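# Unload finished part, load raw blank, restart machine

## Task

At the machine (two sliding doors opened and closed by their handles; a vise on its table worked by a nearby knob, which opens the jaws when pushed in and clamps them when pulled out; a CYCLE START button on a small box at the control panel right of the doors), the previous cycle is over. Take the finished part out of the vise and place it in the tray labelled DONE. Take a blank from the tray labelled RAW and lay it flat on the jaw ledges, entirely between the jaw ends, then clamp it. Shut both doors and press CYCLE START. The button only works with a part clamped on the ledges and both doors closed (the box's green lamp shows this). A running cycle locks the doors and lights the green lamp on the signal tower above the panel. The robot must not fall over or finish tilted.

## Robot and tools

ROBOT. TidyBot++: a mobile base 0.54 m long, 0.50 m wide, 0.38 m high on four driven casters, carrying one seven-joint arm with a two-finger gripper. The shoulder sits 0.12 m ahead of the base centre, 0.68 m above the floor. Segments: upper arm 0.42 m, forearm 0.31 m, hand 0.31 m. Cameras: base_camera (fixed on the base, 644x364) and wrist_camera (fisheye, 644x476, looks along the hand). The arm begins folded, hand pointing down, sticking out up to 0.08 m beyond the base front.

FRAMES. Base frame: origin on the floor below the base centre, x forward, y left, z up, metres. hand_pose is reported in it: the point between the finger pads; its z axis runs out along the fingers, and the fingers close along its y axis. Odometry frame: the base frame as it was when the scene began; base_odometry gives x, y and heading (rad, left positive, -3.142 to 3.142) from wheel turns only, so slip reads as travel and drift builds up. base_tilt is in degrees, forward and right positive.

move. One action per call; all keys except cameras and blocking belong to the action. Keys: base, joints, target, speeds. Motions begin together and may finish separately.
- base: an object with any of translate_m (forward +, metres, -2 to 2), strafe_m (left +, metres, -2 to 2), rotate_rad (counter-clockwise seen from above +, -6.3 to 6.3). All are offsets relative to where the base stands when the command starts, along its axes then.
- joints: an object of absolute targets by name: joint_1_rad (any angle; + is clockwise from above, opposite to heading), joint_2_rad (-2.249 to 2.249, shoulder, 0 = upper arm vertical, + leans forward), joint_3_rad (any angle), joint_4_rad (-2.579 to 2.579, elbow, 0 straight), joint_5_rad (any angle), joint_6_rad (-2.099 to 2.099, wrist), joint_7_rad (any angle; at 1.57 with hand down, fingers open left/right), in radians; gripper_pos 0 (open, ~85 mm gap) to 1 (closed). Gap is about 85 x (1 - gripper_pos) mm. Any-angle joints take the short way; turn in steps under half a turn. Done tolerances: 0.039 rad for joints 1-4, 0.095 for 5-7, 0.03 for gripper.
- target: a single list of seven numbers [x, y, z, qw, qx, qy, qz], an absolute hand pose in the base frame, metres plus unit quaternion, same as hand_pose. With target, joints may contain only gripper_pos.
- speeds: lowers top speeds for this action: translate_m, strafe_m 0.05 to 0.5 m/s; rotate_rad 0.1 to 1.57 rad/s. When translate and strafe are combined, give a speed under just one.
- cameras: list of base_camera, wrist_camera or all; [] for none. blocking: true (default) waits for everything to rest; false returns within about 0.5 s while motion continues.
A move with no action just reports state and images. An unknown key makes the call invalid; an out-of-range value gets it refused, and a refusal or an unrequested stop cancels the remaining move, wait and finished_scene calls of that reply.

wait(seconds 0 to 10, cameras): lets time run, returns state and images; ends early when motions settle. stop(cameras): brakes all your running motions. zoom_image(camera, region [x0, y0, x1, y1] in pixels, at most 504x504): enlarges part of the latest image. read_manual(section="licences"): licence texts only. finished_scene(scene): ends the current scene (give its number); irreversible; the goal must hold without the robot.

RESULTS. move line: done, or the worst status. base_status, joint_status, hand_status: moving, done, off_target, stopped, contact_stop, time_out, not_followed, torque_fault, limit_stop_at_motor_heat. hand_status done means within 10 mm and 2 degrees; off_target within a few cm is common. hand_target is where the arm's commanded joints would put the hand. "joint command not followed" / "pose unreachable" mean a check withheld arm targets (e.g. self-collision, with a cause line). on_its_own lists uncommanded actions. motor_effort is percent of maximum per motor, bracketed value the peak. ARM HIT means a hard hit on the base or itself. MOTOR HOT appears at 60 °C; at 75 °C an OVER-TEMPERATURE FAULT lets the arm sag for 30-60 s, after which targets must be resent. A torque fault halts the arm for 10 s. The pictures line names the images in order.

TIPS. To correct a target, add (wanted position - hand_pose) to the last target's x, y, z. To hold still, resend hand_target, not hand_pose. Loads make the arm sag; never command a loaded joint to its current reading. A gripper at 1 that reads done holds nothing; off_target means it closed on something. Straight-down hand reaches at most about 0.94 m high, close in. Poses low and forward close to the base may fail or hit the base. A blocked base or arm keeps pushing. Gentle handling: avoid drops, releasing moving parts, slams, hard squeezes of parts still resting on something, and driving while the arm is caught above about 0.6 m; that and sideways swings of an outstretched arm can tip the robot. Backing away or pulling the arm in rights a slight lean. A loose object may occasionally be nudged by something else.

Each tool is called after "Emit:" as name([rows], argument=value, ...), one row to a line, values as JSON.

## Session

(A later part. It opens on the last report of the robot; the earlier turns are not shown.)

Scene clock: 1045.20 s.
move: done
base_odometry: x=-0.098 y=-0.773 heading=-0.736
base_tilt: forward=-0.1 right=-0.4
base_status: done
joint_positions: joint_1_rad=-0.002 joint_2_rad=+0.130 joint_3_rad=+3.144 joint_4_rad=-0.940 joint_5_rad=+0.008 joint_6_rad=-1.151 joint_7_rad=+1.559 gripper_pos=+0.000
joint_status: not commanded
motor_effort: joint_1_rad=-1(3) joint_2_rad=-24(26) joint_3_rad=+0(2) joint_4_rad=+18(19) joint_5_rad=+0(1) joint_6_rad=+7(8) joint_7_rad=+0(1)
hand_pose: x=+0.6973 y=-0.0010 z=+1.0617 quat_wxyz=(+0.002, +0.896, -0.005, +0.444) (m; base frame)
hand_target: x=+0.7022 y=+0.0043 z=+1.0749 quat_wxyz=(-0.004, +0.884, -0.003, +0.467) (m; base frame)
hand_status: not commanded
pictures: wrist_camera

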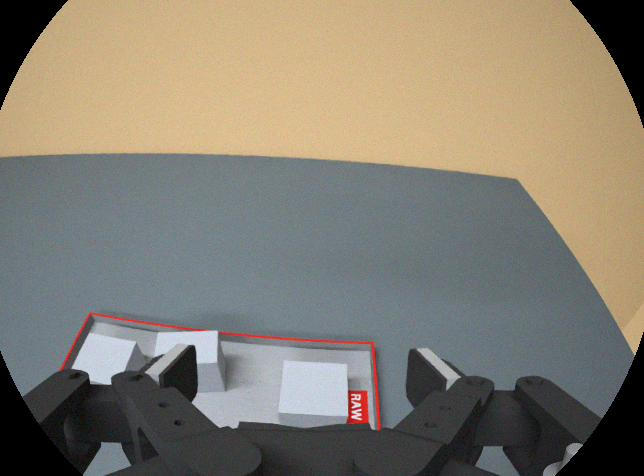

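Emit:
move(base={"rotate_rad":-0.055}, joints={"joint_2_rad":0.01,"joint_4_rad":-1.85,"joint_6_rad":0.05}, cameras=[])

Emit:
move(base={"strafe_m":0.03,"translate_m":0.04}, cameras=["wrist_camera"])

Scene clock: 1061.03 s.
move: done
base_odometry: x=-0.098 y=-0.773 heading=-0.791
base_tilt: forward=-0.1 right=-0.4
base_status: done
joint_positions: joint_1_rad=+0.000 joint_2_rad=+0.035 joint_3_rad=+3.146 joint_4_rad=-1.831 joint_5_rad=+0.008 joint_6_rad=-0.008 joint_7_rad=+1.559 gripper_pos=+0.000
joint_status: all done
motor_effort: joint_1_rad=-1(3) joint_2_rad=-23(26) joint_3_rad=+0(2) joint_4_rad=+20(22) joint_5_rad=+0(2) joint_6_rad=+9(9) joint_7_rad=+0(1)
hand_pose: x=+0.7317 y=-0.0008 z=+0.9181 quat_wxyz=(+0.000, +0.806, -0.003, +0.592) (m; base frame)
hand_target: x=+0.7269 y=+0.0044 z=+0.9391 quat_wxyz=(-0.005, +0.786, -0.003, +0.618) (m; base frame)
hand_status: not commanded
pictures: none
No camera images: "cameras" was empty.

Scene clock: 1062.03 s.
move: done
base_odometry: x=-0.049 y=-0.781 heading=-0.791
base_tilt: forward=-0.1 right=-0.4
base_status: done
joint_positions: joint_1_rad=-0.002 joint_2_rad=+0.026 joint_3_rad=+3.146 joint_4_rad=-1.832 joint_5_rad=+0.008 joint_6_rad=-0.004 joint_7_rad=+1.559 gripper_pos=+0.000
joint_status: not commanded
motor_effort: joint_1_rad=+0(2) joint_2_rad=-22(24) joint_3_rad=+0(1) joint_4_rad=+20(21) joint_5_rad=+0(0) joint_6_rad=+8(9) joint_7_rad=+0(1)
hand_pose: x=+0.7296 y=+0.0000 z=+0.9237 quat_wxyz=(+0.000, +0.802, -0.002, +0.597) (m; base frame)
hand_target: x=+0.7269 y=+0.0044 z=+0.9391 quat_wxyz=(-0.005, +0.786, -0.003, +0.618) (m; base frame)
hand_status: not commanded
pictures: wrist_camera

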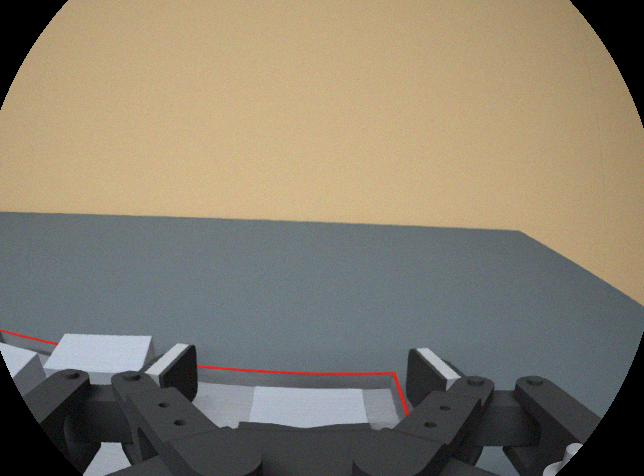

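Emit:
move(joints={"joint_2_rad":0.01,"joint_4_rad":-1.98,"joint_6_rad":0.18}, cameras=["wrist_camera"])

Scene clock: 1066.67 s.
move: done
base_odometry: x=-0.049 y=-0.781 heading=-0.791
base_tilt: forward=-0.1 right=-0.4
base_status: not commanded
joint_positions: joint_1_rad=-0.002 joint_2_rad=+0.026 joint_3_rad=+3.146 joint_4_rad=-1.966 joint_5_rad=+0.008 joint_6_rad=+0.123 joint_7_rad=+1.559 gripper_pos=+0.000
joint_status: all done
motor_effort: joint_1_rad=+0(1) joint_2_rad=-22(23) joint_3_rad=+0(0) joint_4_rad=+20(21) joint_5_rad=+0(1) joint_6_rad=+9(9) joint_7_rad=+0(1)
hand_pose: x=+0.7145 y=+0.0003 z=+0.8826 quat_wxyz=(-0.001, +0.804, -0.002, +0.594) (m; base frame)
hand_target: x=+0.7128 y=+0.0043 z=+0.9008 quat_wxyz=(-0.005, +0.786, -0.003, +0.618) (m; base frame)
hand_status: not commanded
pictures: wrist_camera

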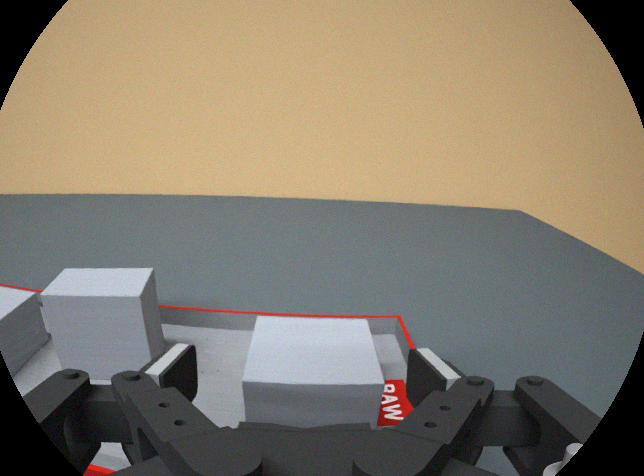

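Emit:
move(base={"translate_m":0.01,"strafe_m":-0.004}, joints={"joint_2_rad":0.01,"joint_4_rad":-2.06,"joint_6_rad":0.26}, cameras=[])

Emit:
move(base={"translate_m":0.025}, joints={"joint_2_rad":0.01,"joint_4_rad":-2.105,"joint_6_rad":0.30}, cameras=["wrist_camera"])

Scene clock: 1077.60 s.
move: done
base_odometry: x=-0.044 y=-0.790 heading=-0.791
base_tilt: forward=-0.1 right=-0.4
base_status: done
joint_positions: joint_1_rad=-0.002 joint_2_rad=+0.023 joint_3_rad=+3.146 joint_4_rad=-2.046 joint_5_rad=+0.008 joint_6_rad=+0.205 joint_7_rad=+1.559 gripper_pos=+0.000
joint_status: all done
motor_effort: joint_1_rad=+0(1) joint_2_rad=-20(24) joint_3_rad=+0(1) joint_4_rad=+19(20) joint_5_rad=+0(1) joint_6_rad=+9(10) joint_7_rad=+0(0)
hand_pose: x=+0.7029 y=+0.0006 z=+0.8620 quat_wxyz=(-0.001, +0.803, -0.002, +0.596) (m; base frame)
hand_target: x=+0.7016 y=+0.0043 z=+0.8783 quat_wxyz=(-0.005, +0.786, -0.003, +0.618) (m; base frame)
hand_status: not commanded
pictures: none
No camera images: "cameras" was empty.

Scene clock: 1078.50 s.
move: done
base_odometry: x=-0.026 y=-0.808 heading=-0.791
base_tilt: forward=-0.1 right=-0.4
base_status: done
joint_positions: joint_1_rad=-0.002 joint_2_rad=+0.024 joint_3_rad=+3.146 joint_4_rad=-2.086 joint_5_rad=+0.008 joint_6_rad=+0.248 joint_7_rad=+1.559 gripper_pos=+0.000
joint_status: all done
motor_effort: joint_1_rad=+0(1) joint_2_rad=-21(23) joint_3_rad=+0(1) joint_4_rad=+19(20) joint_5_rad=+0(0) joint_6_rad=+8(9) joint_7_rad=+0(1)
hand_pose: x=+0.6971 y=+0.0008 z=+0.8519 quat_wxyz=(-0.001, +0.802, -0.002, +0.597) (m; base frame)
hand_target: x=+0.6942 y=+0.0042 z=+0.8645 quat_wxyz=(-0.005, +0.788, -0.003, +0.616) (m; base frame)
hand_status: not commanded
pictures: wrist_camera

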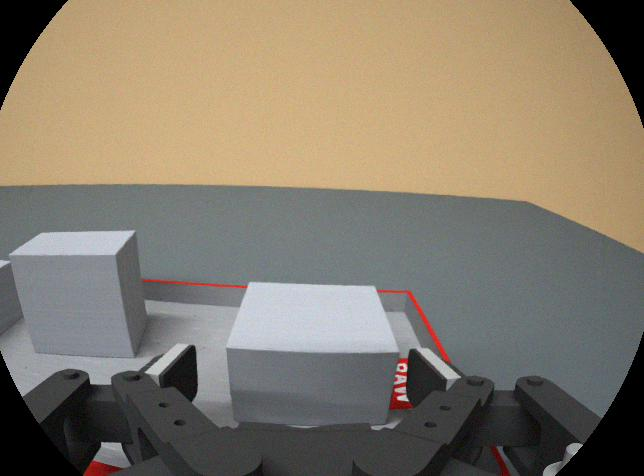

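Emit:
move(base={"strafe_m":-0.003,"translate_m":0.003}, cameras=[])

Emit:
move(joints={"gripper_pos":0.3}, cameras=["wrist_camera"])

Emit:
move(joints={"gripper_pos":0.5}, cameras=["wrist_camera"])

Scene clock: 1088.60 s.
move: done
base_odometry: x=-0.026 y=-0.813 heading=-0.790
base_tilt: forward=-0.1 right=-0.4
base_status: done
joint_positions: joint_1_rad=-0.002 joint_2_rad=+0.024 joint_3_rad=+3.146 joint_4_rad=-2.086 joint_5_rad=+0.008 joint_6_rad=+0.249 joint_7_rad=+1.559 gripper_pos=+0.000
joint_status: not commanded
motor_effort: joint_1_rad=+0(3) joint_2_rad=-20(23) joint_3_rad=+0(2) joint_4_rad=+18(19) joint_5_rad=+0(1) joint_6_rad=+8(9) joint_7_rad=+0(1)
hand_pose: x=+0.6970 y=+0.0009 z=+0.8519 quat_wxyz=(-0.001, +0.802, -0.002, +0.597) (m; base frame)
hand_target: x=+0.6942 y=+0.0042 z=+0.8645 quat_wxyz=(-0.005, +0.788, -0.003, +0.616) (m; base frame)
hand_status: not commanded
pictures: none
No camera images: "cameras" was empty.

Scene clock: 1089.30 s.
move: done
base_odometry: x=-0.026 y=-0.813 heading=-0.790
base_tilt: forward=-0.1 right=-0.4
base_status: not commanded
joint_positions: joint_1_rad=-0.002 joint_2_rad=+0.023 joint_3_rad=+3.146 joint_4_rad=-2.086 joint_5_rad=+0.008 joint_6_rad=+0.249 joint_7_rad=+1.559 gripper_pos=+0.286
joint_status: all done
motor_effort: joint_1_rad=-1(4) joint_2_rad=-19(21) joint_3_rad=+0(3) joint_4_rad=+18(19) joint_5_rad=+1(1) joint_6_rad=+9(9) joint_7_rad=+0(1)
hand_pose: x=+0.6969 y=+0.0007 z=+0.8523 quat_wxyz=(-0.001, +0.802, -0.002, +0.598) (m; base frame)
hand_target: x=+0.6942 y=+0.0042 z=+0.8645 quat_wxyz=(-0.005, +0.788, -0.003, +0.616) (m; base frame)
hand_status: not commanded
pictures: wrist_camera

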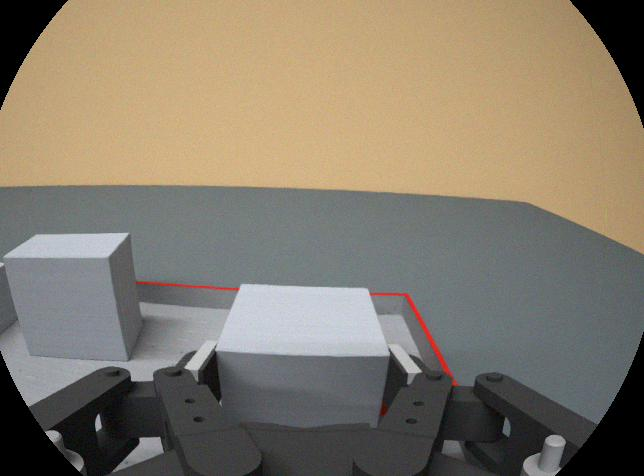

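Scene clock: 1089.93 s.
move: off_target
base_odometry: x=-0.026 y=-0.813 heading=-0.790
base_tilt: forward=-0.1 right=-0.4
base_status: not commanded
joint_positions: joint_1_rad=-0.002 joint_2_rad=+0.023 joint_3_rad=+3.146 joint_4_rad=-2.087 joint_5_rad=+0.008 joint_6_rad=+0.249 joint_7_rad=+1.559 gripper_pos=+0.301
joint_status: gripper_pos off_target (ended at +0.301, target +0.500)
motor_effort: joint_1_rad=-1(1) joint_2_rad=-19(20) joint_3_rad=+0(0) joint_4_rad=+18(19) joint_5_rad=+1(1) joint_6_rad=+7(9) joint_7_rad=+0(0)
hand_pose: x=+0.6968 y=+0.0007 z=+0.8524 quat_wxyz=(-0.001, +0.802, -0.002, +0.598) (m; base frame)
hand_target: x=+0.6942 y=+0.0042 z=+0.8645 quat_wxyz=(-0.005, +0.788, -0.003, +0.616) (m; base frame)
hand_status: not commanded
pictures: wrist_camera

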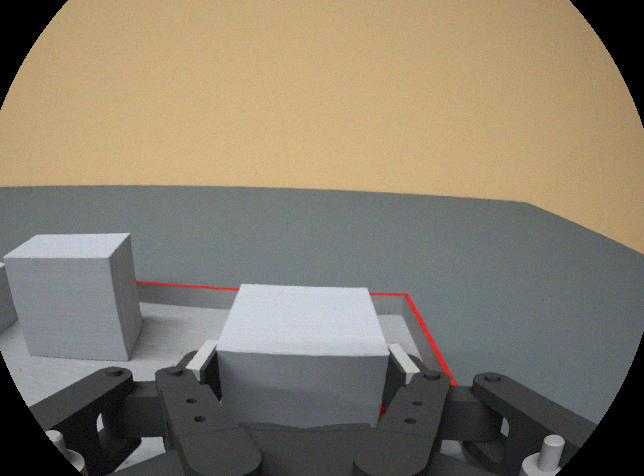

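Emit:
move(joints={"joint_2_rad":0.01,"joint_4_rad":-2.0,"joint_6_rad":0.2}, cameras=[])

Emit:
move(joints={"gripper_pos":0.8}, cameras=["wrist_camera"])

Emit:
move(joints={"joint_2_rad":0.01,"joint_4_rad":-1.60,"joint_6_rad":-0.20}, cameras=["wrist_camera"])

Scene clock: 1097.27 s.
move: off_target
base_odometry: x=-0.026 y=-0.813 heading=-0.790
base_tilt: forward=-0.1 right=-0.4
base_status: not commanded
joint_positions: joint_1_rad=-0.002 joint_2_rad=+0.033 joint_3_rad=+3.146 joint_4_rad=-2.042 joint_5_rad=+0.008 joint_6_rad=+0.192 joint_7_rad=+1.559 gripper_pos=+0.301
joint_status: joint_4_rad off_target (ended at -2.042, target -2.000); the others done
motor_effort: joint_1_rad=+0(1) joint_2_rad=-26(26) joint_3_rad=+0(1) joint_4_rad=+23(24) joint_5_rad=+0(1) joint_6_rad=+12(13) joint_7_rad=+0(0)
hand_pose: x=+0.7044 y=+0.0005 z=+0.8550 quat_wxyz=(-0.001, +0.808, -0.002, +0.589) (m; base frame)
hand_target: x=+0.7102 y=+0.0043 z=+0.8951 quat_wxyz=(-0.005, +0.786, -0.003, +0.618) (m; base frame)
hand_status: not commanded
pictures: none
No camera images: "cameras" was empty.

Scene clock: 1097.97 s.
move: off_target
base_odometry: x=-0.026 y=-0.813 heading=-0.790
base_tilt: forward=-0.1 right=-0.4
base_status: not commanded
joint_positions: joint_1_rad=-0.002 joint_2_rad=+0.033 joint_3_rad=+3.146 joint_4_rad=-2.042 joint_5_rad=+0.008 joint_6_rad=+0.192 joint_7_rad=+1.559 gripper_pos=+0.301
joint_status: gripper_pos off_target (ended at +0.301, target +0.800)
motor_effort: joint_1_rad=+0(1) joint_2_rad=-25(27) joint_3_rad=+0(0) joint_4_rad=+23(23) joint_5_rad=+0(0) joint_6_rad=+12(13) joint_7_rad=+0(1)
hand_pose: x=+0.7044 y=+0.0005 z=+0.8550 quat_wxyz=(-0.001, +0.808, -0.002, +0.589) (m; base frame)
hand_target: x=+0.7102 y=+0.0043 z=+0.8951 quat_wxyz=(-0.005, +0.786, -0.003, +0.618) (m; base frame)
hand_status: not commanded
pictures: wrist_camera

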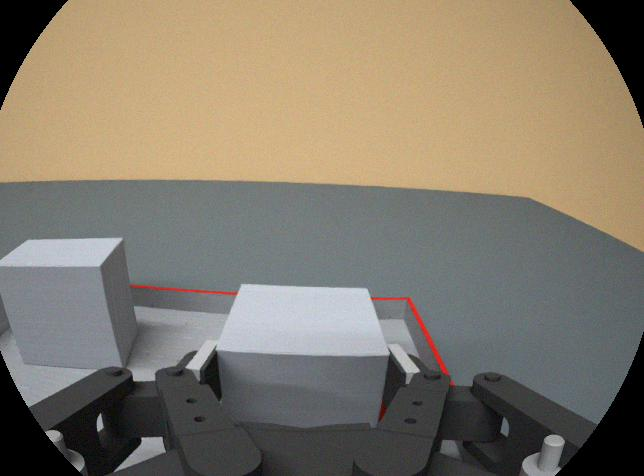

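Scene clock: 1099.83 s.
move: off_target
base_odometry: x=-0.026 y=-0.813 heading=-0.790
base_tilt: forward=-0.1 right=-0.4
base_status: not commanded
joint_positions: joint_1_rad=-0.002 joint_2_rad=+0.033 joint_3_rad=+3.146 joint_4_rad=-1.643 joint_5_rad=+0.008 joint_6_rad=-0.191 joint_7_rad=+1.559 gripper_pos=+0.301
joint_status: joint_4_rad off_target (ended at -1.643, target -1.600); the others done
motor_effort: joint_1_rad=+0(1) joint_2_rad=-27(29) joint_3_rad=+0(1) joint_4_rad=+25(26) joint_5_rad=+0(1) joint_6_rad=+12(14) joint_7_rad=+0(1)
hand_pose: x=+0.7433 y=-0.0005 z=+0.9785 quat_wxyz=(+0.000, +0.804, -0.003, +0.595) (m; base frame)
hand_target: x=+0.7397 y=+0.0045 z=+1.0165 quat_wxyz=(-0.005, +0.786, -0.003, +0.618) (m; base frame)
hand_status: not commanded
pictures: wrist_camera

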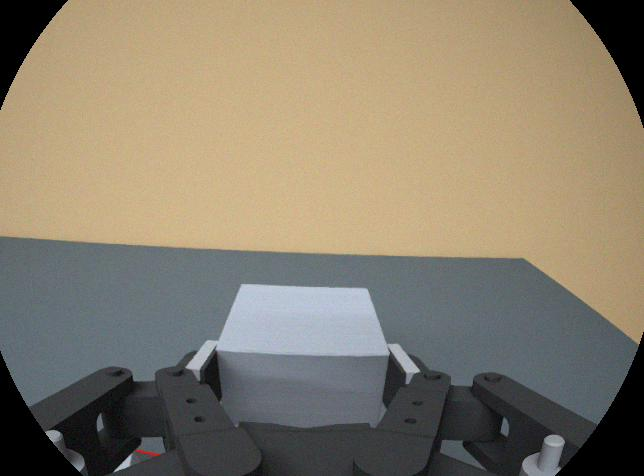

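Emit:
move(base={"translate_m":-0.45}, joints={"joint_2_rad":0.01,"joint_4_rad":-1.34,"joint_6_rad":-0.47}, cameras=[])

Emit:
move(base={"rotate_rad":-3.087}, speeds={"rotate_rad":0.9}, cameras=["wrist_camera"])

Scene clock: 1110.13 s.
move: done
base_odometry: x=-0.343 y=-0.493 heading=-0.790
base_tilt: forward=-0.1 right=-0.4
base_status: done
joint_positions: joint_1_rad=-0.002 joint_2_rad=+0.040 joint_3_rad=+3.145 joint_4_rad=-1.378 joint_5_rad=+0.008 joint_6_rad=-0.465 joint_7_rad=+1.559 gripper_pos=+0.302
joint_status: all done
motor_effort: joint_1_rad=+0(2) joint_2_rad=-28(34) joint_3_rad=+0(2) joint_4_rad=+25(27) joint_5_rad=+0(1) joint_6_rad=+12(13) joint_7_rad=+0(1)
hand_pose: x=+0.7429 y=-0.0007 z=+1.0541 quat_wxyz=(+0.001, +0.809, -0.003, +0.588) (m; base frame)
hand_target: x=+0.7316 y=+0.0044 z=+1.0946 quat_wxyz=(-0.005, +0.789, -0.003, +0.614) (m; base frame)
hand_status: not commanded
pictures: none
No camera images: "cameras" was empty.

Scene clock: 1114.63 s.
move: done
base_odometry: x=-0.343 y=-0.493 heading=+2.406
base_tilt: forward=-0.1 right=-0.4
base_status: done
joint_positions: joint_1_rad=-0.001 joint_2_rad=+0.041 joint_3_rad=+3.146 joint_4_rad=-1.378 joint_5_rad=+0.008 joint_6_rad=-0.465 joint_7_rad=+1.559 gripper_pos=+0.302
joint_status: not commanded
motor_effort: joint_1_rad=+0(4) joint_2_rad=-28(31) joint_3_rad=+0(3) joint_4_rad=+25(26) joint_5_rad=+0(1) joint_6_rad=+12(13) joint_7_rad=+0(1)
hand_pose: x=+0.7431 y=-0.0021 z=+1.0538 quat_wxyz=(+0.001, +0.809, -0.004, +0.588) (m; base frame)
hand_target: x=+0.7316 y=+0.0044 z=+1.0946 quat_wxyz=(-0.005, +0.789, -0.003, +0.614) (m; base frame)
hand_status: not commanded
pictures: wrist_camera

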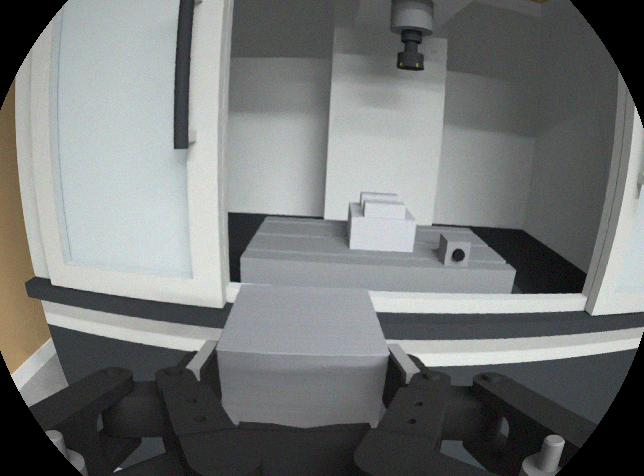

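Emit:
move(base={"strafe_m":-0.21}, cameras=[])

Emit:
move(base={"translate_m":0.65}, speeds={"translate_m":0.3}, cameras=["wrist_camera"])

Scene clock: 1122.23 s.
move: done
base_odometry: x=-0.202 y=-0.337 heading=+2.406
base_tilt: forward=-0.1 right=-0.4
base_status: done
joint_positions: joint_1_rad=+0.001 joint_2_rad=+0.041 joint_3_rad=+3.147 joint_4_rad=-1.378 joint_5_rad=+0.008 joint_6_rad=-0.465 joint_7_rad=+1.559 gripper_pos=+0.302
joint_status: not commanded
motor_effort: joint_1_rad=-1(4) joint_2_rad=-29(29) joint_3_rad=+0(3) joint_4_rad=+25(26) joint_5_rad=+1(1) joint_6_rad=+13(13) joint_7_rad=+0(1)
hand_pose: x=+0.7431 y=-0.0037 z=+1.0537 quat_wxyz=(+0.002, +0.809, -0.005, +0.588) (m; base frame)
hand_target: x=+0.7316 y=+0.0044 z=+1.0946 quat_wxyz=(-0.005, +0.789, -0.003, +0.614) (m; base frame)
hand_status: not commanded
pictures: none
No camera images: "cameras" was empty.

Scene clock: 1125.33 s.
move: done
base_odometry: x=-0.684 y=+0.100 heading=+2.405
base_tilt: forward=-0.1 right=-0.4
base_status: done
joint_positions: joint_1_rad=+0.001 joint_2_rad=+0.050 joint_3_rad=+3.147 joint_4_rad=-1.378 joint_5_rad=+0.008 joint_6_rad=-0.469 joint_7_rad=+1.559 gripper_pos=+0.302
joint_status: not commanded
motor_effort: joint_1_rad=+0(1) joint_2_rad=-29(33) joint_3_rad=+0(1) joint_4_rad=+25(27) joint_5_rad=+1(1) joint_6_rad=+12(13) joint_7_rad=+0(1)
hand_pose: x=+0.7463 y=-0.0037 z=+1.0471 quat_wxyz=(+0.002, +0.812, -0.005, +0.583) (m; base frame)
hand_target: x=+0.7316 y=+0.0044 z=+1.0946 quat_wxyz=(-0.005, +0.789, -0.003, +0.614) (m; base frame)
hand_status: not commanded
pictures: wrist_camera

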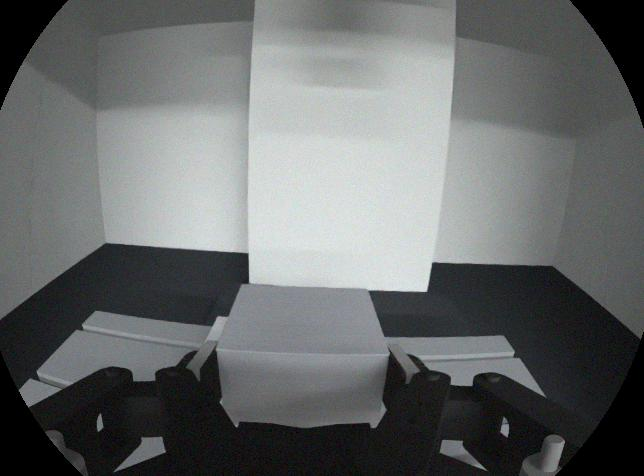

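Emit:
move(base={"translate_m":0.095}, speeds={"translate_m":0.15}, cameras=[])

Emit:
move(joints={"joint_2_rad":0.0,"joint_4_rad":-1.50,"joint_6_rad":-0.27}, cameras=["wrist_camera"])

Scene clock: 1137.33 s.
move: done
base_odometry: x=-0.754 y=+0.164 heading=+2.405
base_tilt: forward=-0.1 right=-0.4
base_status: done
joint_positions: joint_1_rad=+0.001 joint_2_rad=+0.051 joint_3_rad=+3.147 joint_4_rad=-1.377 joint_5_rad=+0.008 joint_6_rad=-0.471 joint_7_rad=+1.559 gripper_pos=+0.302
joint_status: not commanded
motor_effort: joint_1_rad=-1(1) joint_2_rad=-28(32) joint_3_rad=+0(1) joint_4_rad=+25(27) joint_5_rad=+0(1) joint_6_rad=+13(13) joint_7_rad=+0(1)
hand_pose: x=+0.7463 y=-0.0037 z=+1.0465 quat_wxyz=(+0.002, +0.813, -0.005, +0.582) (m; base frame)
hand_target: x=+0.7316 y=+0.0044 z=+1.0946 quat_wxyz=(-0.005, +0.789, -0.003, +0.614) (m; base frame)
hand_status: not commanded
pictures: none
No camera images: "cameras" was empty.

Scene clock: 1138.70 s.
move: off_target
base_odometry: x=-0.754 y=+0.164 heading=+2.405
base_tilt: forward=-0.1 right=-0.4
base_status: not commanded
joint_positions: joint_1_rad=+0.001 joint_2_rad=+0.048 joint_3_rad=+3.147 joint_4_rad=-1.513 joint_5_rad=+0.008 joint_6_rad=-0.356 joint_7_rad=+1.559 gripper_pos=+0.302
joint_status: joint_2_rad off_target (ended at +0.048, target +0.000); the others done
motor_effort: joint_1_rad=+0(1) joint_2_rad=-29(30) joint_3_rad=+0(0) joint_4_rad=+25(27) joint_5_rad=+0(1) joint_6_rad=+13(14) joint_7_rad=+0(1)
hand_pose: x=+0.7463 y=-0.0035 z=+0.9996 quat_wxyz=(+0.002, +0.818, -0.005, +0.575) (m; base frame)
hand_target: x=+0.7377 y=+0.0044 z=+1.0632 quat_wxyz=(-0.005, +0.774, -0.003, +0.633) (m; base frame)
hand_status: not commanded
pictures: wrist_camera

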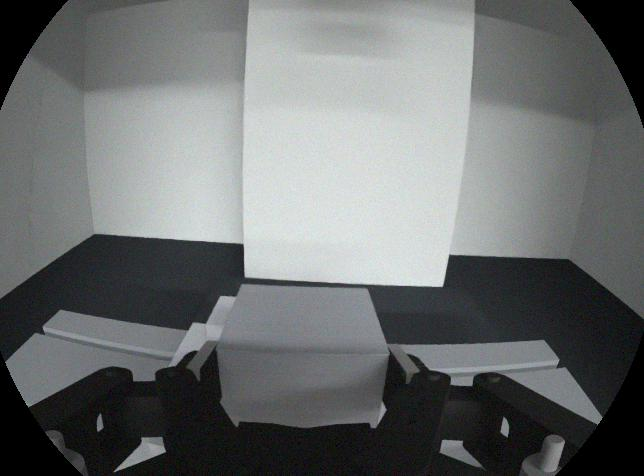

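Emit:
move(base={"strafe_m":0.006}, cameras=["wrist_camera"])

Emit:
zoom_image(camera="wrist_camera", region=[140, 260, 460, 440])

Scene clock: 1152.37 s.
move: done
base_odometry: x=-0.758 y=+0.159 heading=+2.405
base_tilt: forward=-0.1 right=-0.4
base_status: done
joint_positions: joint_1_rad=-0.002 joint_2_rad=+0.047 joint_3_rad=+3.146 joint_4_rad=-1.513 joint_5_rad=+0.008 joint_6_rad=-0.354 joint_7_rad=+1.559 gripper_pos=+0.302
joint_status: not commanded
motor_effort: joint_1_rad=+0(4) joint_2_rad=-28(30) joint_3_rad=+0(4) joint_4_rad=+25(26) joint_5_rad=+1(1) joint_6_rad=+12(12) joint_7_rad=+0(1)
hand_pose: x=+0.7463 y=-0.0009 z=+1.0004 quat_wxyz=(+0.001, +0.818, -0.003, +0.576) (m; base frame)
hand_target: x=+0.7377 y=+0.0044 z=+1.0632 quat_wxyz=(-0.005, +0.774, -0.003, +0.633) (m; base frame)
hand_status: not commanded
pictures: wrist_camera

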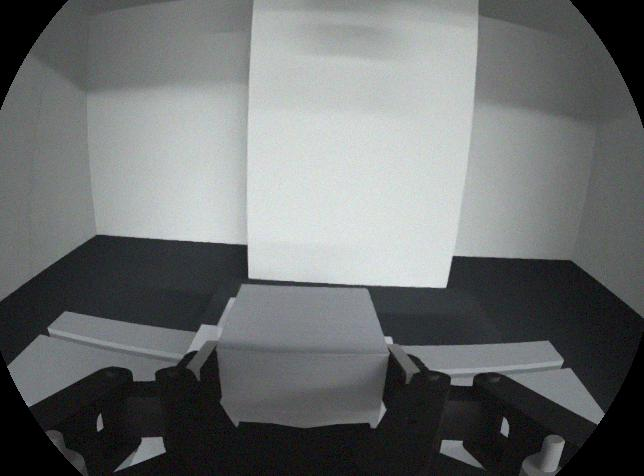

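Scaled by 1.575.

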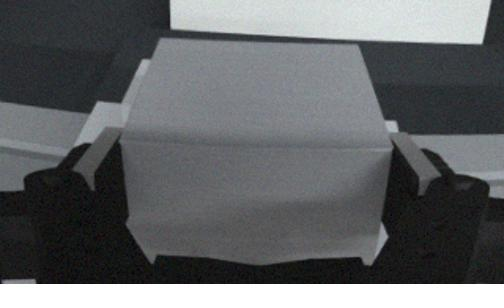

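Emit:
move(base={"strafe_m":0.003}, joints={"joint_2_rad":-0.02,"joint_4_rad":-1.56,"joint_6_rad":-0.23}, cameras=["wrist_camera"])

Emit:
zoom_image(camera="wrist_camera", region=[140, 260, 460, 440])

Scene clock: 1160.50 s.
move: off_target
base_odometry: x=-0.760 y=+0.157 heading=+2.405
base_tilt: forward=-0.1 right=-0.4
base_status: done
joint_positions: joint_1_rad=-0.004 joint_2_rad=+0.031 joint_3_rad=+3.145 joint_4_rad=-1.571 joint_5_rad=+0.008 joint_6_rad=-0.314 joint_7_rad=+1.559 gripper_pos=+0.302
joint_status: joint_2_rad off_target (ended at +0.031, target -0.020); the others done
motor_effort: joint_1_rad=-1(5) joint_2_rad=-28(30) joint_3_rad=+0(4) joint_4_rad=+25(27) joint_5_rad=+1(1) joint_6_rad=+12(13) joint_7_rad=+0(1)
hand_pose: x=+0.7392 y=+0.0005 z=+0.9871 quat_wxyz=(+0.000, +0.818, -0.002, +0.575) (m; base frame)
hand_target: x=+0.7299 y=+0.0044 z=+1.0506 quat_wxyz=(-0.005, +0.774, -0.003, +0.633) (m; base frame)
hand_status: not commanded
pictures: wrist_camera

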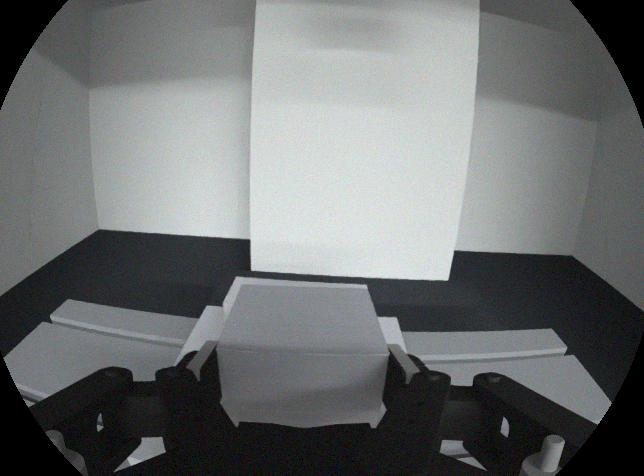

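Scaled by 1.575.

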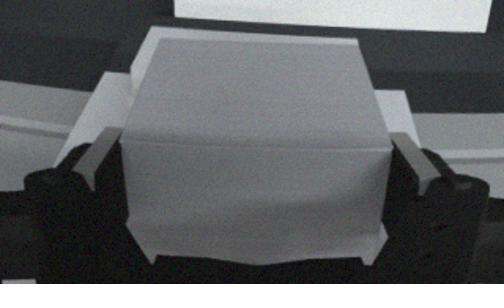

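Emit:
move(joints={"joint_2_rad":-0.02,"joint_4_rad":-1.60,"joint_6_rad":-0.14}, cameras=["wrist_camera"])

Emit:
zoom_image(camera="wrist_camera", region=[140, 260, 460, 440])

Scene clock: 1172.63 s.
move: off_target
base_odometry: x=-0.760 y=+0.157 heading=+2.405
base_tilt: forward=-0.1 right=-0.4
base_status: not commanded
joint_positions: joint_1_rad=-0.004 joint_2_rad=+0.030 joint_3_rad=+3.145 joint_4_rad=-1.610 joint_5_rad=+0.008 joint_6_rad=-0.222 joint_7_rad=+1.559 gripper_pos=+0.302
joint_status: joint_2_rad off_target (ended at +0.030, target -0.020); the others done
motor_effort: joint_1_rad=+0(1) joint_2_rad=-28(29) joint_3_rad=+0(0) joint_4_rad=+26(26) joint_5_rad=+0(1) joint_6_rad=+13(13) joint_7_rad=-1(1)
hand_pose: x=+0.7435 y=+0.0007 z=+0.9909 quat_wxyz=(+0.000, +0.802, -0.002, +0.597) (m; base frame)
hand_target: x=+0.7328 y=+0.0044 z=+1.0533 quat_wxyz=(-0.005, +0.758, -0.003, +0.652) (m; base frame)
hand_status: not commanded
pictures: wrist_camera

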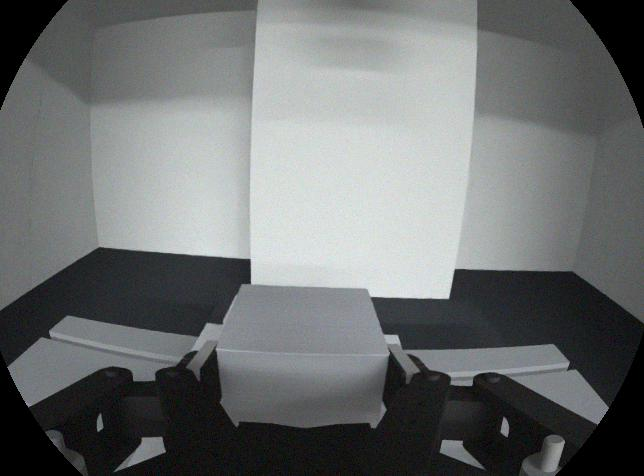

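Scaled by 1.575.

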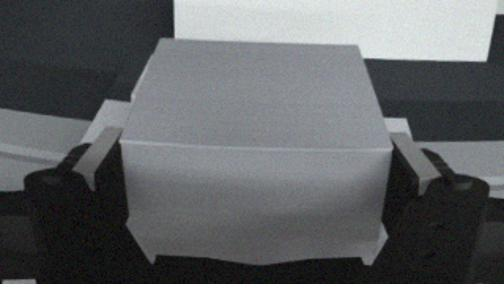

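Emit:
move(joints={"joint_2_rad":-0.02,"joint_4_rad":-1.63,"joint_6_rad":-0.12}, cameras=["wrist_camera"])

Emit:
zoom_image(camera="wrist_camera", region=[140, 260, 460, 440])

Scene clock: 1189.50 s.
move: off_target
base_odometry: x=-0.760 y=+0.157 heading=+2.405
base_tilt: forward=-0.1 right=-0.4
base_status: not commanded
joint_positions: joint_1_rad=-0.004 joint_2_rad=+0.028 joint_3_rad=+3.145 joint_4_rad=-1.636 joint_5_rad=+0.008 joint_6_rad=-0.197 joint_7_rad=+1.559 gripper_pos=+0.302
joint_status: joint_2_rad off_target (ended at +0.028, target -0.020); the others done
motor_effort: joint_1_rad=-1(1) joint_2_rad=-28(29) joint_3_rad=+0(0) joint_4_rad=+25(26) joint_5_rad=+0(1) joint_6_rad=+11(13) joint_7_rad=+0(1)
hand_pose: x=+0.7420 y=+0.0008 z=+0.9840 quat_wxyz=(+0.000, +0.802, -0.002, +0.597) (m; base frame)
hand_target: x=+0.7320 y=+0.0044 z=+1.0408 quat_wxyz=(-0.005, +0.761, -0.003, +0.649) (m; base frame)
hand_status: not commanded
pictures: wrist_camera

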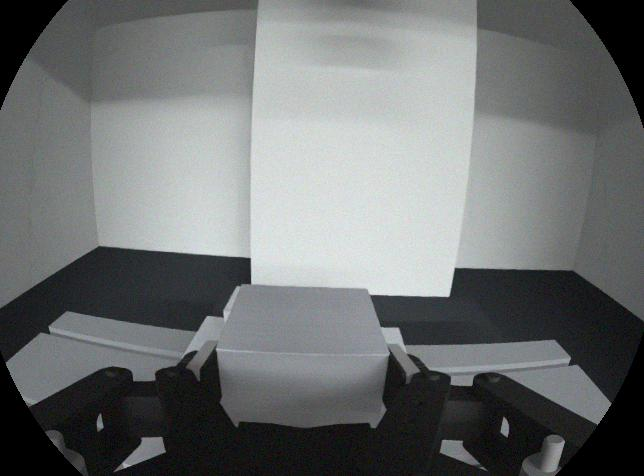

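Scaled by 1.575.

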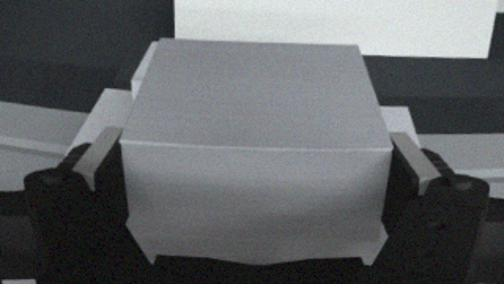

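Emit:
move(joints={"joint_2_rad":0.01,"joint_4_rad":-1.34,"joint_6_rad":-0.47}, cameras=[])

Emit:
move(base={"translate_m":-0.35}, cameras=["wrist_camera"])

Emit:
zoom_image(camera="wrist_camera", region=[220, 160, 420, 300])

Scene clock: 1211.80 s.
move: off_target
base_odometry: x=-0.760 y=+0.157 heading=+2.405
base_tilt: forward=-0.1 right=-0.4
base_status: not commanded
joint_positions: joint_1_rad=-0.004 joint_2_rad=+0.031 joint_3_rad=+3.145 joint_4_rad=-1.381 joint_5_rad=+0.008 joint_6_rad=-0.461 joint_7_rad=+1.559 gripper_pos=+0.302
joint_status: joint_4_rad off_target (ended at -1.381, target -1.340); the others done
motor_effort: joint_1_rad=+0(1) joint_2_rad=-28(30) joint_3_rad=+0(0) joint_4_rad=+25(27) joint_5_rad=+0(1) joint_6_rad=+12(14) joint_7_rad=-1(1)
hand_pose: x=+0.7397 y=+0.0002 z=+1.0593 quat_wxyz=(+0.000, +0.806, -0.003, +0.593) (m; base frame)
hand_target: x=+0.7316 y=+0.0044 z=+1.0946 quat_wxyz=(-0.005, +0.789, -0.003, +0.614) (m; base frame)
hand_status: not commanded
pictures: none
No camera images: "cameras" was empty.

Scene clock: 1213.77 s.
move: done
base_odometry: x=-0.501 y=-0.078 heading=+2.405
base_tilt: forward=-0.1 right=-0.4
base_status: done
joint_positions: joint_1_rad=-0.003 joint_2_rad=+0.039 joint_3_rad=+3.145 joint_4_rad=-1.377 joint_5_rad=+0.008 joint_6_rad=-0.470 joint_7_rad=+1.559 gripper_pos=+0.302
joint_status: not commanded
motor_effort: joint_1_rad=+0(2) joint_2_rad=-28(32) joint_3_rad=+0(1) joint_4_rad=+25(26) joint_5_rad=+0(1) joint_6_rad=+12(13) joint_7_rad=+0(1)
hand_pose: x=+0.7418 y=+0.0001 z=+1.0542 quat_wxyz=(+0.000, +0.809, -0.003, +0.587) (m; base frame)
hand_target: x=+0.7316 y=+0.0044 z=+1.0946 quat_wxyz=(-0.005, +0.789, -0.003, +0.614) (m; base frame)
hand_status: not commanded
pictures: wrist_camera

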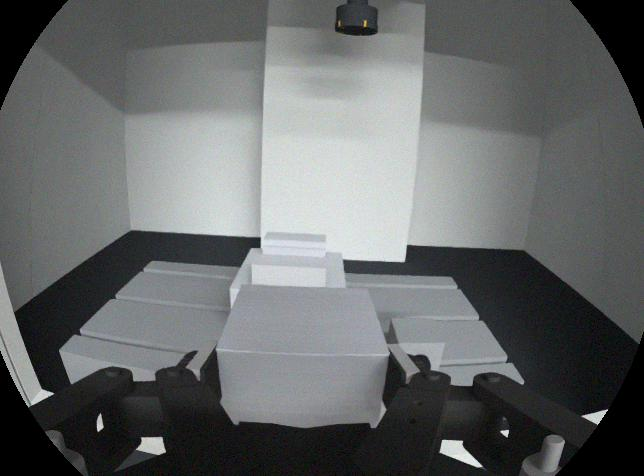

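Scaled by 2.520.

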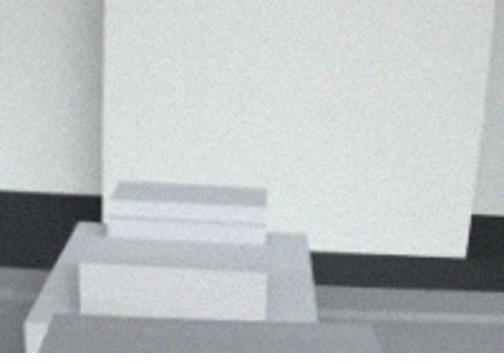

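Emit:
move(base={"translate_m":0.25}, speeds={"translate_m":0.3}, joints={"joint_2_rad":-0.10,"joint_4_rad":-1.20,"joint_6_rad":-0.90}, cameras=["wrist_camera"])

Scene clock: 1242.83 s.
move: done
base_odometry: x=-0.686 y=+0.090 heading=+2.404
base_tilt: forward=-0.1 right=-0.4
base_status: done
joint_positions: joint_1_rad=-0.003 joint_2_rad=-0.063 joint_3_rad=+3.145 joint_4_rad=-1.237 joint_5_rad=+0.008 joint_6_rad=-0.889 joint_7_rad=+1.559 gripper_pos=+0.302
joint_status: all done
motor_effort: joint_1_rad=+0(2) joint_2_rad=-22(28) joint_3_rad=+0(2) joint_4_rad=+24(27) joint_5_rad=+0(1) joint_6_rad=+11(13) joint_7_rad=+0(1)
hand_pose: x=+0.6567 y=-0.0009 z=+1.0763 quat_wxyz=(+0.001, +0.858, -0.005, +0.514) (m; base frame)
hand_target: x=+0.6402 y=+0.0040 z=+1.1135 quat_wxyz=(-0.004, +0.841, -0.003, +0.540) (m; base frame)
hand_status: not commanded
pictures: wrist_camera

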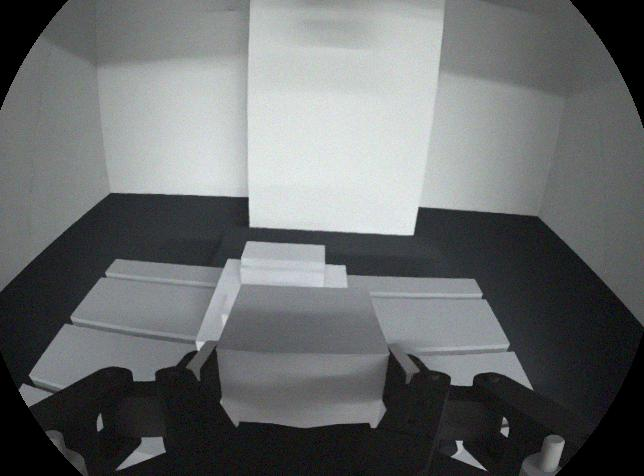

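Emit:
move(base={"translate_m":0.099}, speeds={"translate_m":0.2}, cameras=[])

Emit:
move(joints={"joint_2_rad":-0.02,"joint_4_rad":-1.60,"joint_6_rad":-0.14}, cameras=[])

Emit:
move(joints={"joint_2_rad":-0.02,"joint_4_rad":-1.66,"joint_6_rad":-0.08}, cameras=["wrist_camera"])

Scene clock: 1296.90 s.
move: done
base_odometry: x=-0.760 y=+0.157 heading=+2.404
base_tilt: forward=-0.1 right=-0.4
base_status: done
joint_positions: joint_1_rad=-0.003 joint_2_rad=-0.064 joint_3_rad=+3.145 joint_4_rad=-1.236 joint_5_rad=+0.008 joint_6_rad=-0.895 joint_7_rad=+1.559 gripper_pos=+0.302
joint_status: not commanded
motor_effort: joint_1_rad=+0(1) joint_2_rad=-22(27) joint_3_rad=+0(1) joint_4_rad=+24(25) joint_5_rad=+1(1) joint_6_rad=+11(12) joint_7_rad=+0(1)
hand_pose: x=+0.6556 y=-0.0009 z=+1.0752 quat_wxyz=(+0.001, +0.859, -0.005, +0.512) (m; base frame)
hand_target: x=+0.6402 y=+0.0040 z=+1.1135 quat_wxyz=(-0.004, +0.841, -0.003, +0.540) (m; base frame)
hand_status: not commanded
pictures: none
No camera images: "cameras" was empty.

Scene clock: 1298.83 s.
move: done
base_odometry: x=-0.760 y=+0.157 heading=+2.404
base_tilt: forward=-0.1 right=-0.4
base_status: not commanded
joint_positions: joint_1_rad=-0.003 joint_2_rad=+0.013 joint_3_rad=+3.145 joint_4_rad=-1.613 joint_5_rad=+0.008 joint_6_rad=-0.229 joint_7_rad=+1.559 gripper_pos=+0.302
joint_status: all done
motor_effort: joint_1_rad=+0(1) joint_2_rad=-28(30) joint_3_rad=+0(0) joint_4_rad=+26(28) joint_5_rad=+0(1) joint_6_rad=+12(13) joint_7_rad=+0(1)
hand_pose: x=+0.7372 y=+0.0006 z=+0.9981 quat_wxyz=(+0.000, +0.800, -0.002, +0.600) (m; base frame)
hand_target: x=+0.7328 y=+0.0044 z=+1.0533 quat_wxyz=(-0.005, +0.758, -0.003, +0.652) (m; base frame)
hand_status: not commanded
pictures: none
No camera images: "cameras" was empty.

Scene clock: 1299.60 s.
move: done
base_odometry: x=-0.760 y=+0.157 heading=+2.404
base_tilt: forward=-0.1 right=-0.4
base_status: not commanded
joint_positions: joint_1_rad=-0.003 joint_2_rad=+0.013 joint_3_rad=+3.145 joint_4_rad=-1.668 joint_5_rad=+0.008 joint_6_rad=-0.164 joint_7_rad=+1.559 gripper_pos=+0.302
joint_status: all done
motor_effort: joint_1_rad=+0(1) joint_2_rad=-28(28) joint_3_rad=+0(1) joint_4_rad=+25(27) joint_5_rad=+0(1) joint_6_rad=+12(13) joint_7_rad=+0(1)
hand_pose: x=+0.7366 y=+0.0007 z=+0.9839 quat_wxyz=(+0.000, +0.797, -0.002, +0.604) (m; base frame)
hand_target: x=+0.7320 y=+0.0044 z=+1.0345 quat_wxyz=(-0.005, +0.758, -0.003, +0.652) (m; base frame)
hand_status: not commanded
pictures: wrist_camera

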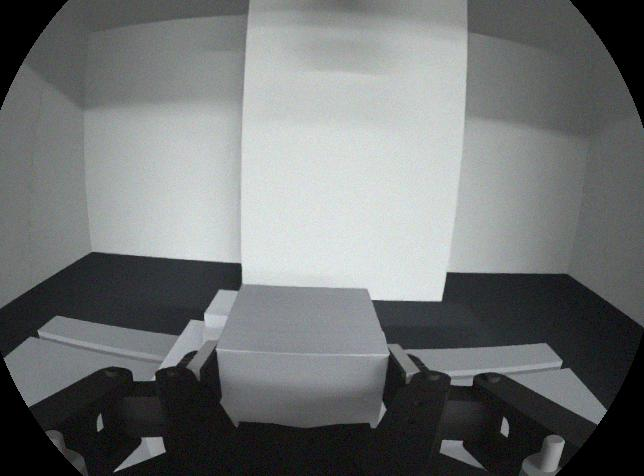

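Emit:
move(base={"strafe_m":0.012}, cameras=["wrist_camera"])

Emit:
zoom_image(camera="wrist_camera", region=[140, 260, 460, 440])

Scene clock: 1312.60 s.
move: done
base_odometry: x=-0.768 y=+0.148 heading=+2.404
base_tilt: forward=-0.1 right=-0.4
base_status: done
joint_positions: joint_1_rad=-0.006 joint_2_rad=+0.013 joint_3_rad=+3.143 joint_4_rad=-1.668 joint_5_rad=+0.008 joint_6_rad=-0.163 joint_7_rad=+1.559 gripper_pos=+0.302
joint_status: not commanded
motor_effort: joint_1_rad=+0(3) joint_2_rad=-28(29) joint_3_rad=+0(3) joint_4_rad=+26(26) joint_5_rad=+0(1) joint_6_rad=+12(13) joint_7_rad=+0(1)
hand_pose: x=+0.7366 y=+0.0032 z=+0.9841 quat_wxyz=(-0.002, +0.797, +0.000, +0.604) (m; base frame)
hand_target: x=+0.7320 y=+0.0044 z=+1.0345 quat_wxyz=(-0.005, +0.758, -0.003, +0.652) (m; base frame)
hand_status: not commanded
pictures: wrist_camera

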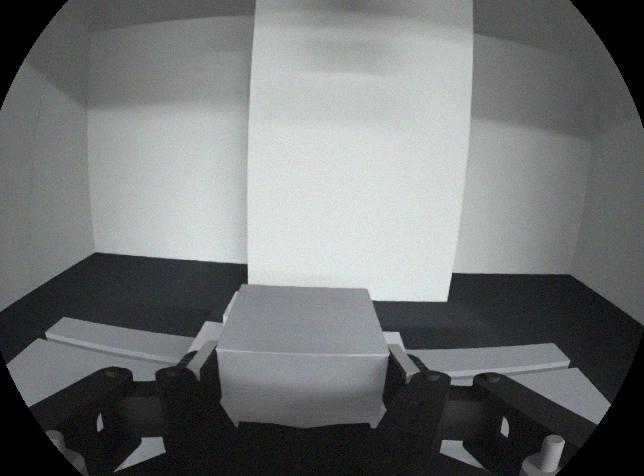

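Scaled by 1.575.

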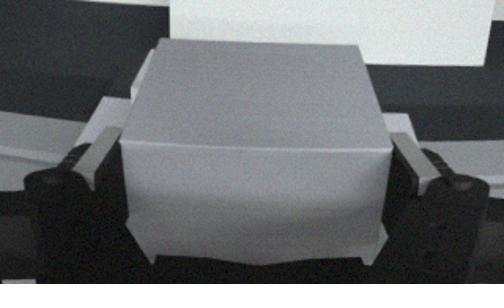

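Emit:
move(joints={"joint_2_rad":0.0,"joint_4_rad":-1.70,"joint_6_rad":-0.06}, cameras=[])

Emit:
move(joints={"joint_2_rad":0.0,"joint_4_rad":-1.74,"joint_6_rad":-0.02}, cameras=["wrist_camera"])

Scene clock: 1320.50 s.
move: done
base_odometry: x=-0.768 y=+0.148 heading=+2.404
base_tilt: forward=-0.1 right=-0.4
base_status: not commanded
joint_positions: joint_1_rad=-0.006 joint_2_rad=+0.013 joint_3_rad=+3.143 joint_4_rad=-1.689 joint_5_rad=+0.008 joint_6_rad=-0.123 joint_7_rad=+1.559 gripper_pos=+0.302
joint_status: all done
motor_effort: joint_1_rad=-1(1) joint_2_rad=-23(28) joint_3_rad=+0(0) joint_4_rad=+22(25) joint_5_rad=+1(1) joint_6_rad=+10(13) joint_7_rad=+0(0)
hand_pose: x=+0.7374 y=+0.0033 z=+0.9834 quat_wxyz=(-0.002, +0.791, +0.000, +0.612) (m; base frame)
hand_target: x=+0.7365 y=+0.0044 z=+1.0035 quat_wxyz=(-0.005, +0.771, -0.003, +0.637) (m; base frame)
hand_status: not commanded
pictures: none
No camera images: "cameras" was empty.

Scene clock: 1321.20 s.
move: done
base_odometry: x=-0.768 y=+0.148 heading=+2.404
base_tilt: forward=-0.1 right=-0.4
base_status: not commanded
joint_positions: joint_1_rad=-0.005 joint_2_rad=+0.010 joint_3_rad=+3.143 joint_4_rad=-1.718 joint_5_rad=+0.008 joint_6_rad=-0.069 joint_7_rad=+1.559 gripper_pos=+0.302
joint_status: all done
motor_effort: joint_1_rad=-2(2) joint_2_rad=-20(22) joint_3_rad=-1(1) joint_4_rad=+20(23) joint_5_rad=+1(1) joint_6_rad=+9(9) joint_7_rad=+0(1)
hand_pose: x=+0.7370 y=+0.0034 z=+0.9831 quat_wxyz=(-0.002, +0.783, +0.000, +0.622) (m; base frame)
hand_target: x=+0.7346 y=+0.0044 z=+0.9911 quat_wxyz=(-0.005, +0.771, -0.003, +0.637) (m; base frame)
hand_status: not commanded
pictures: wrist_camera

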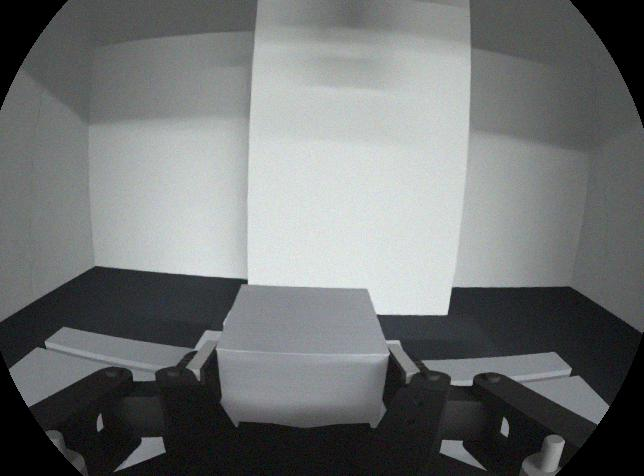

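Emit:
move(joints={"joint_2_rad":0.01,"joint_4_rad":-1.73,"joint_6_rad":-0.08}, cameras=[])

Emit:
move(base={"translate_m":0.006}, speeds={"translate_m":0.05}, cameras=[])

Emit:
move(base={"translate_m":0.006}, speeds={"translate_m":0.05}, cameras=["wrist_camera"])

Emit:
zoom_image(camera="wrist_camera", region=[140, 260, 460, 440])

Scene clock: 1347.07 s.
move: done
base_odometry: x=-0.768 y=+0.148 heading=+2.404
base_tilt: forward=-0.1 right=-0.4
base_status: not commanded
joint_positions: joint_1_rad=-0.005 joint_2_rad=+0.010 joint_3_rad=+3.143 joint_4_rad=-1.712 joint_5_rad=+0.008 joint_6_rad=-0.081 joint_7_rad=+1.559 gripper_pos=+0.302
joint_status: all done
motor_effort: joint_1_rad=+0(1) joint_2_rad=-21(23) joint_3_rad=+1(1) joint_4_rad=+18(21) joint_5_rad=+1(1) joint_6_rad=+6(9) joint_7_rad=+0(1)
hand_pose: x=+0.7369 y=+0.0034 z=+0.9830 quat_wxyz=(-0.002, +0.785, +0.000, +0.620) (m; base frame)
hand_target: x=+0.7347 y=+0.0044 z=+0.9728 quat_wxyz=(-0.005, +0.789, -0.003, +0.614) (m; base frame)
hand_status: not commanded
pictures: none
No camera images: "cameras" was empty.

Scene clock: 1347.63 s.
move: done
base_odometry: x=-0.773 y=+0.152 heading=+2.404
base_tilt: forward=-0.1 right=-0.4
base_status: done
joint_positions: joint_1_rad=-0.005 joint_2_rad=+0.008 joint_3_rad=+3.143 joint_4_rad=-1.714 joint_5_rad=+0.008 joint_6_rad=-0.082 joint_7_rad=+1.559 gripper_pos=+0.302
joint_status: not commanded
motor_effort: joint_1_rad=+0(1) joint_2_rad=-20(24) joint_3_rad=+0(1) joint_4_rad=+19(22) joint_5_rad=+1(1) joint_6_rad=+8(10) joint_7_rad=+0(0)
hand_pose: x=+0.7362 y=+0.0034 z=+0.9831 quat_wxyz=(-0.002, +0.785, +0.000, +0.620) (m; base frame)
hand_target: x=+0.7347 y=+0.0044 z=+0.9728 quat_wxyz=(-0.005, +0.789, -0.003, +0.614) (m; base frame)
hand_status: not commanded
pictures: none
No camera images: "cameras" was empty.

Scene clock: 1348.20 s.
move: done
base_odometry: x=-0.777 y=+0.156 heading=+2.404
base_tilt: forward=-0.1 right=-0.4
base_status: done
joint_positions: joint_1_rad=-0.005 joint_2_rad=+0.008 joint_3_rad=+3.143 joint_4_rad=-1.715 joint_5_rad=+0.008 joint_6_rad=-0.082 joint_7_rad=+1.559 gripper_pos=+0.302
joint_status: not commanded
motor_effort: joint_1_rad=+0(1) joint_2_rad=-21(24) joint_3_rad=+0(1) joint_4_rad=+19(22) joint_5_rad=+1(1) joint_6_rad=+7(9) joint_7_rad=+0(1)
hand_pose: x=+0.7358 y=+0.0033 z=+0.9830 quat_wxyz=(-0.002, +0.785, +0.000, +0.620) (m; base frame)
hand_target: x=+0.7347 y=+0.0044 z=+0.9728 quat_wxyz=(-0.005, +0.789, -0.003, +0.614) (m; base frame)
hand_status: not commanded
pictures: wrist_camera

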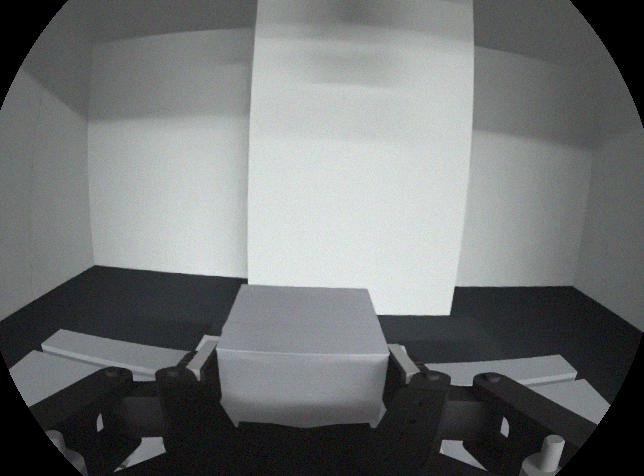

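Scaled by 1.575.

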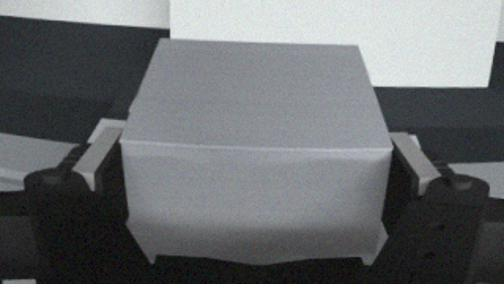

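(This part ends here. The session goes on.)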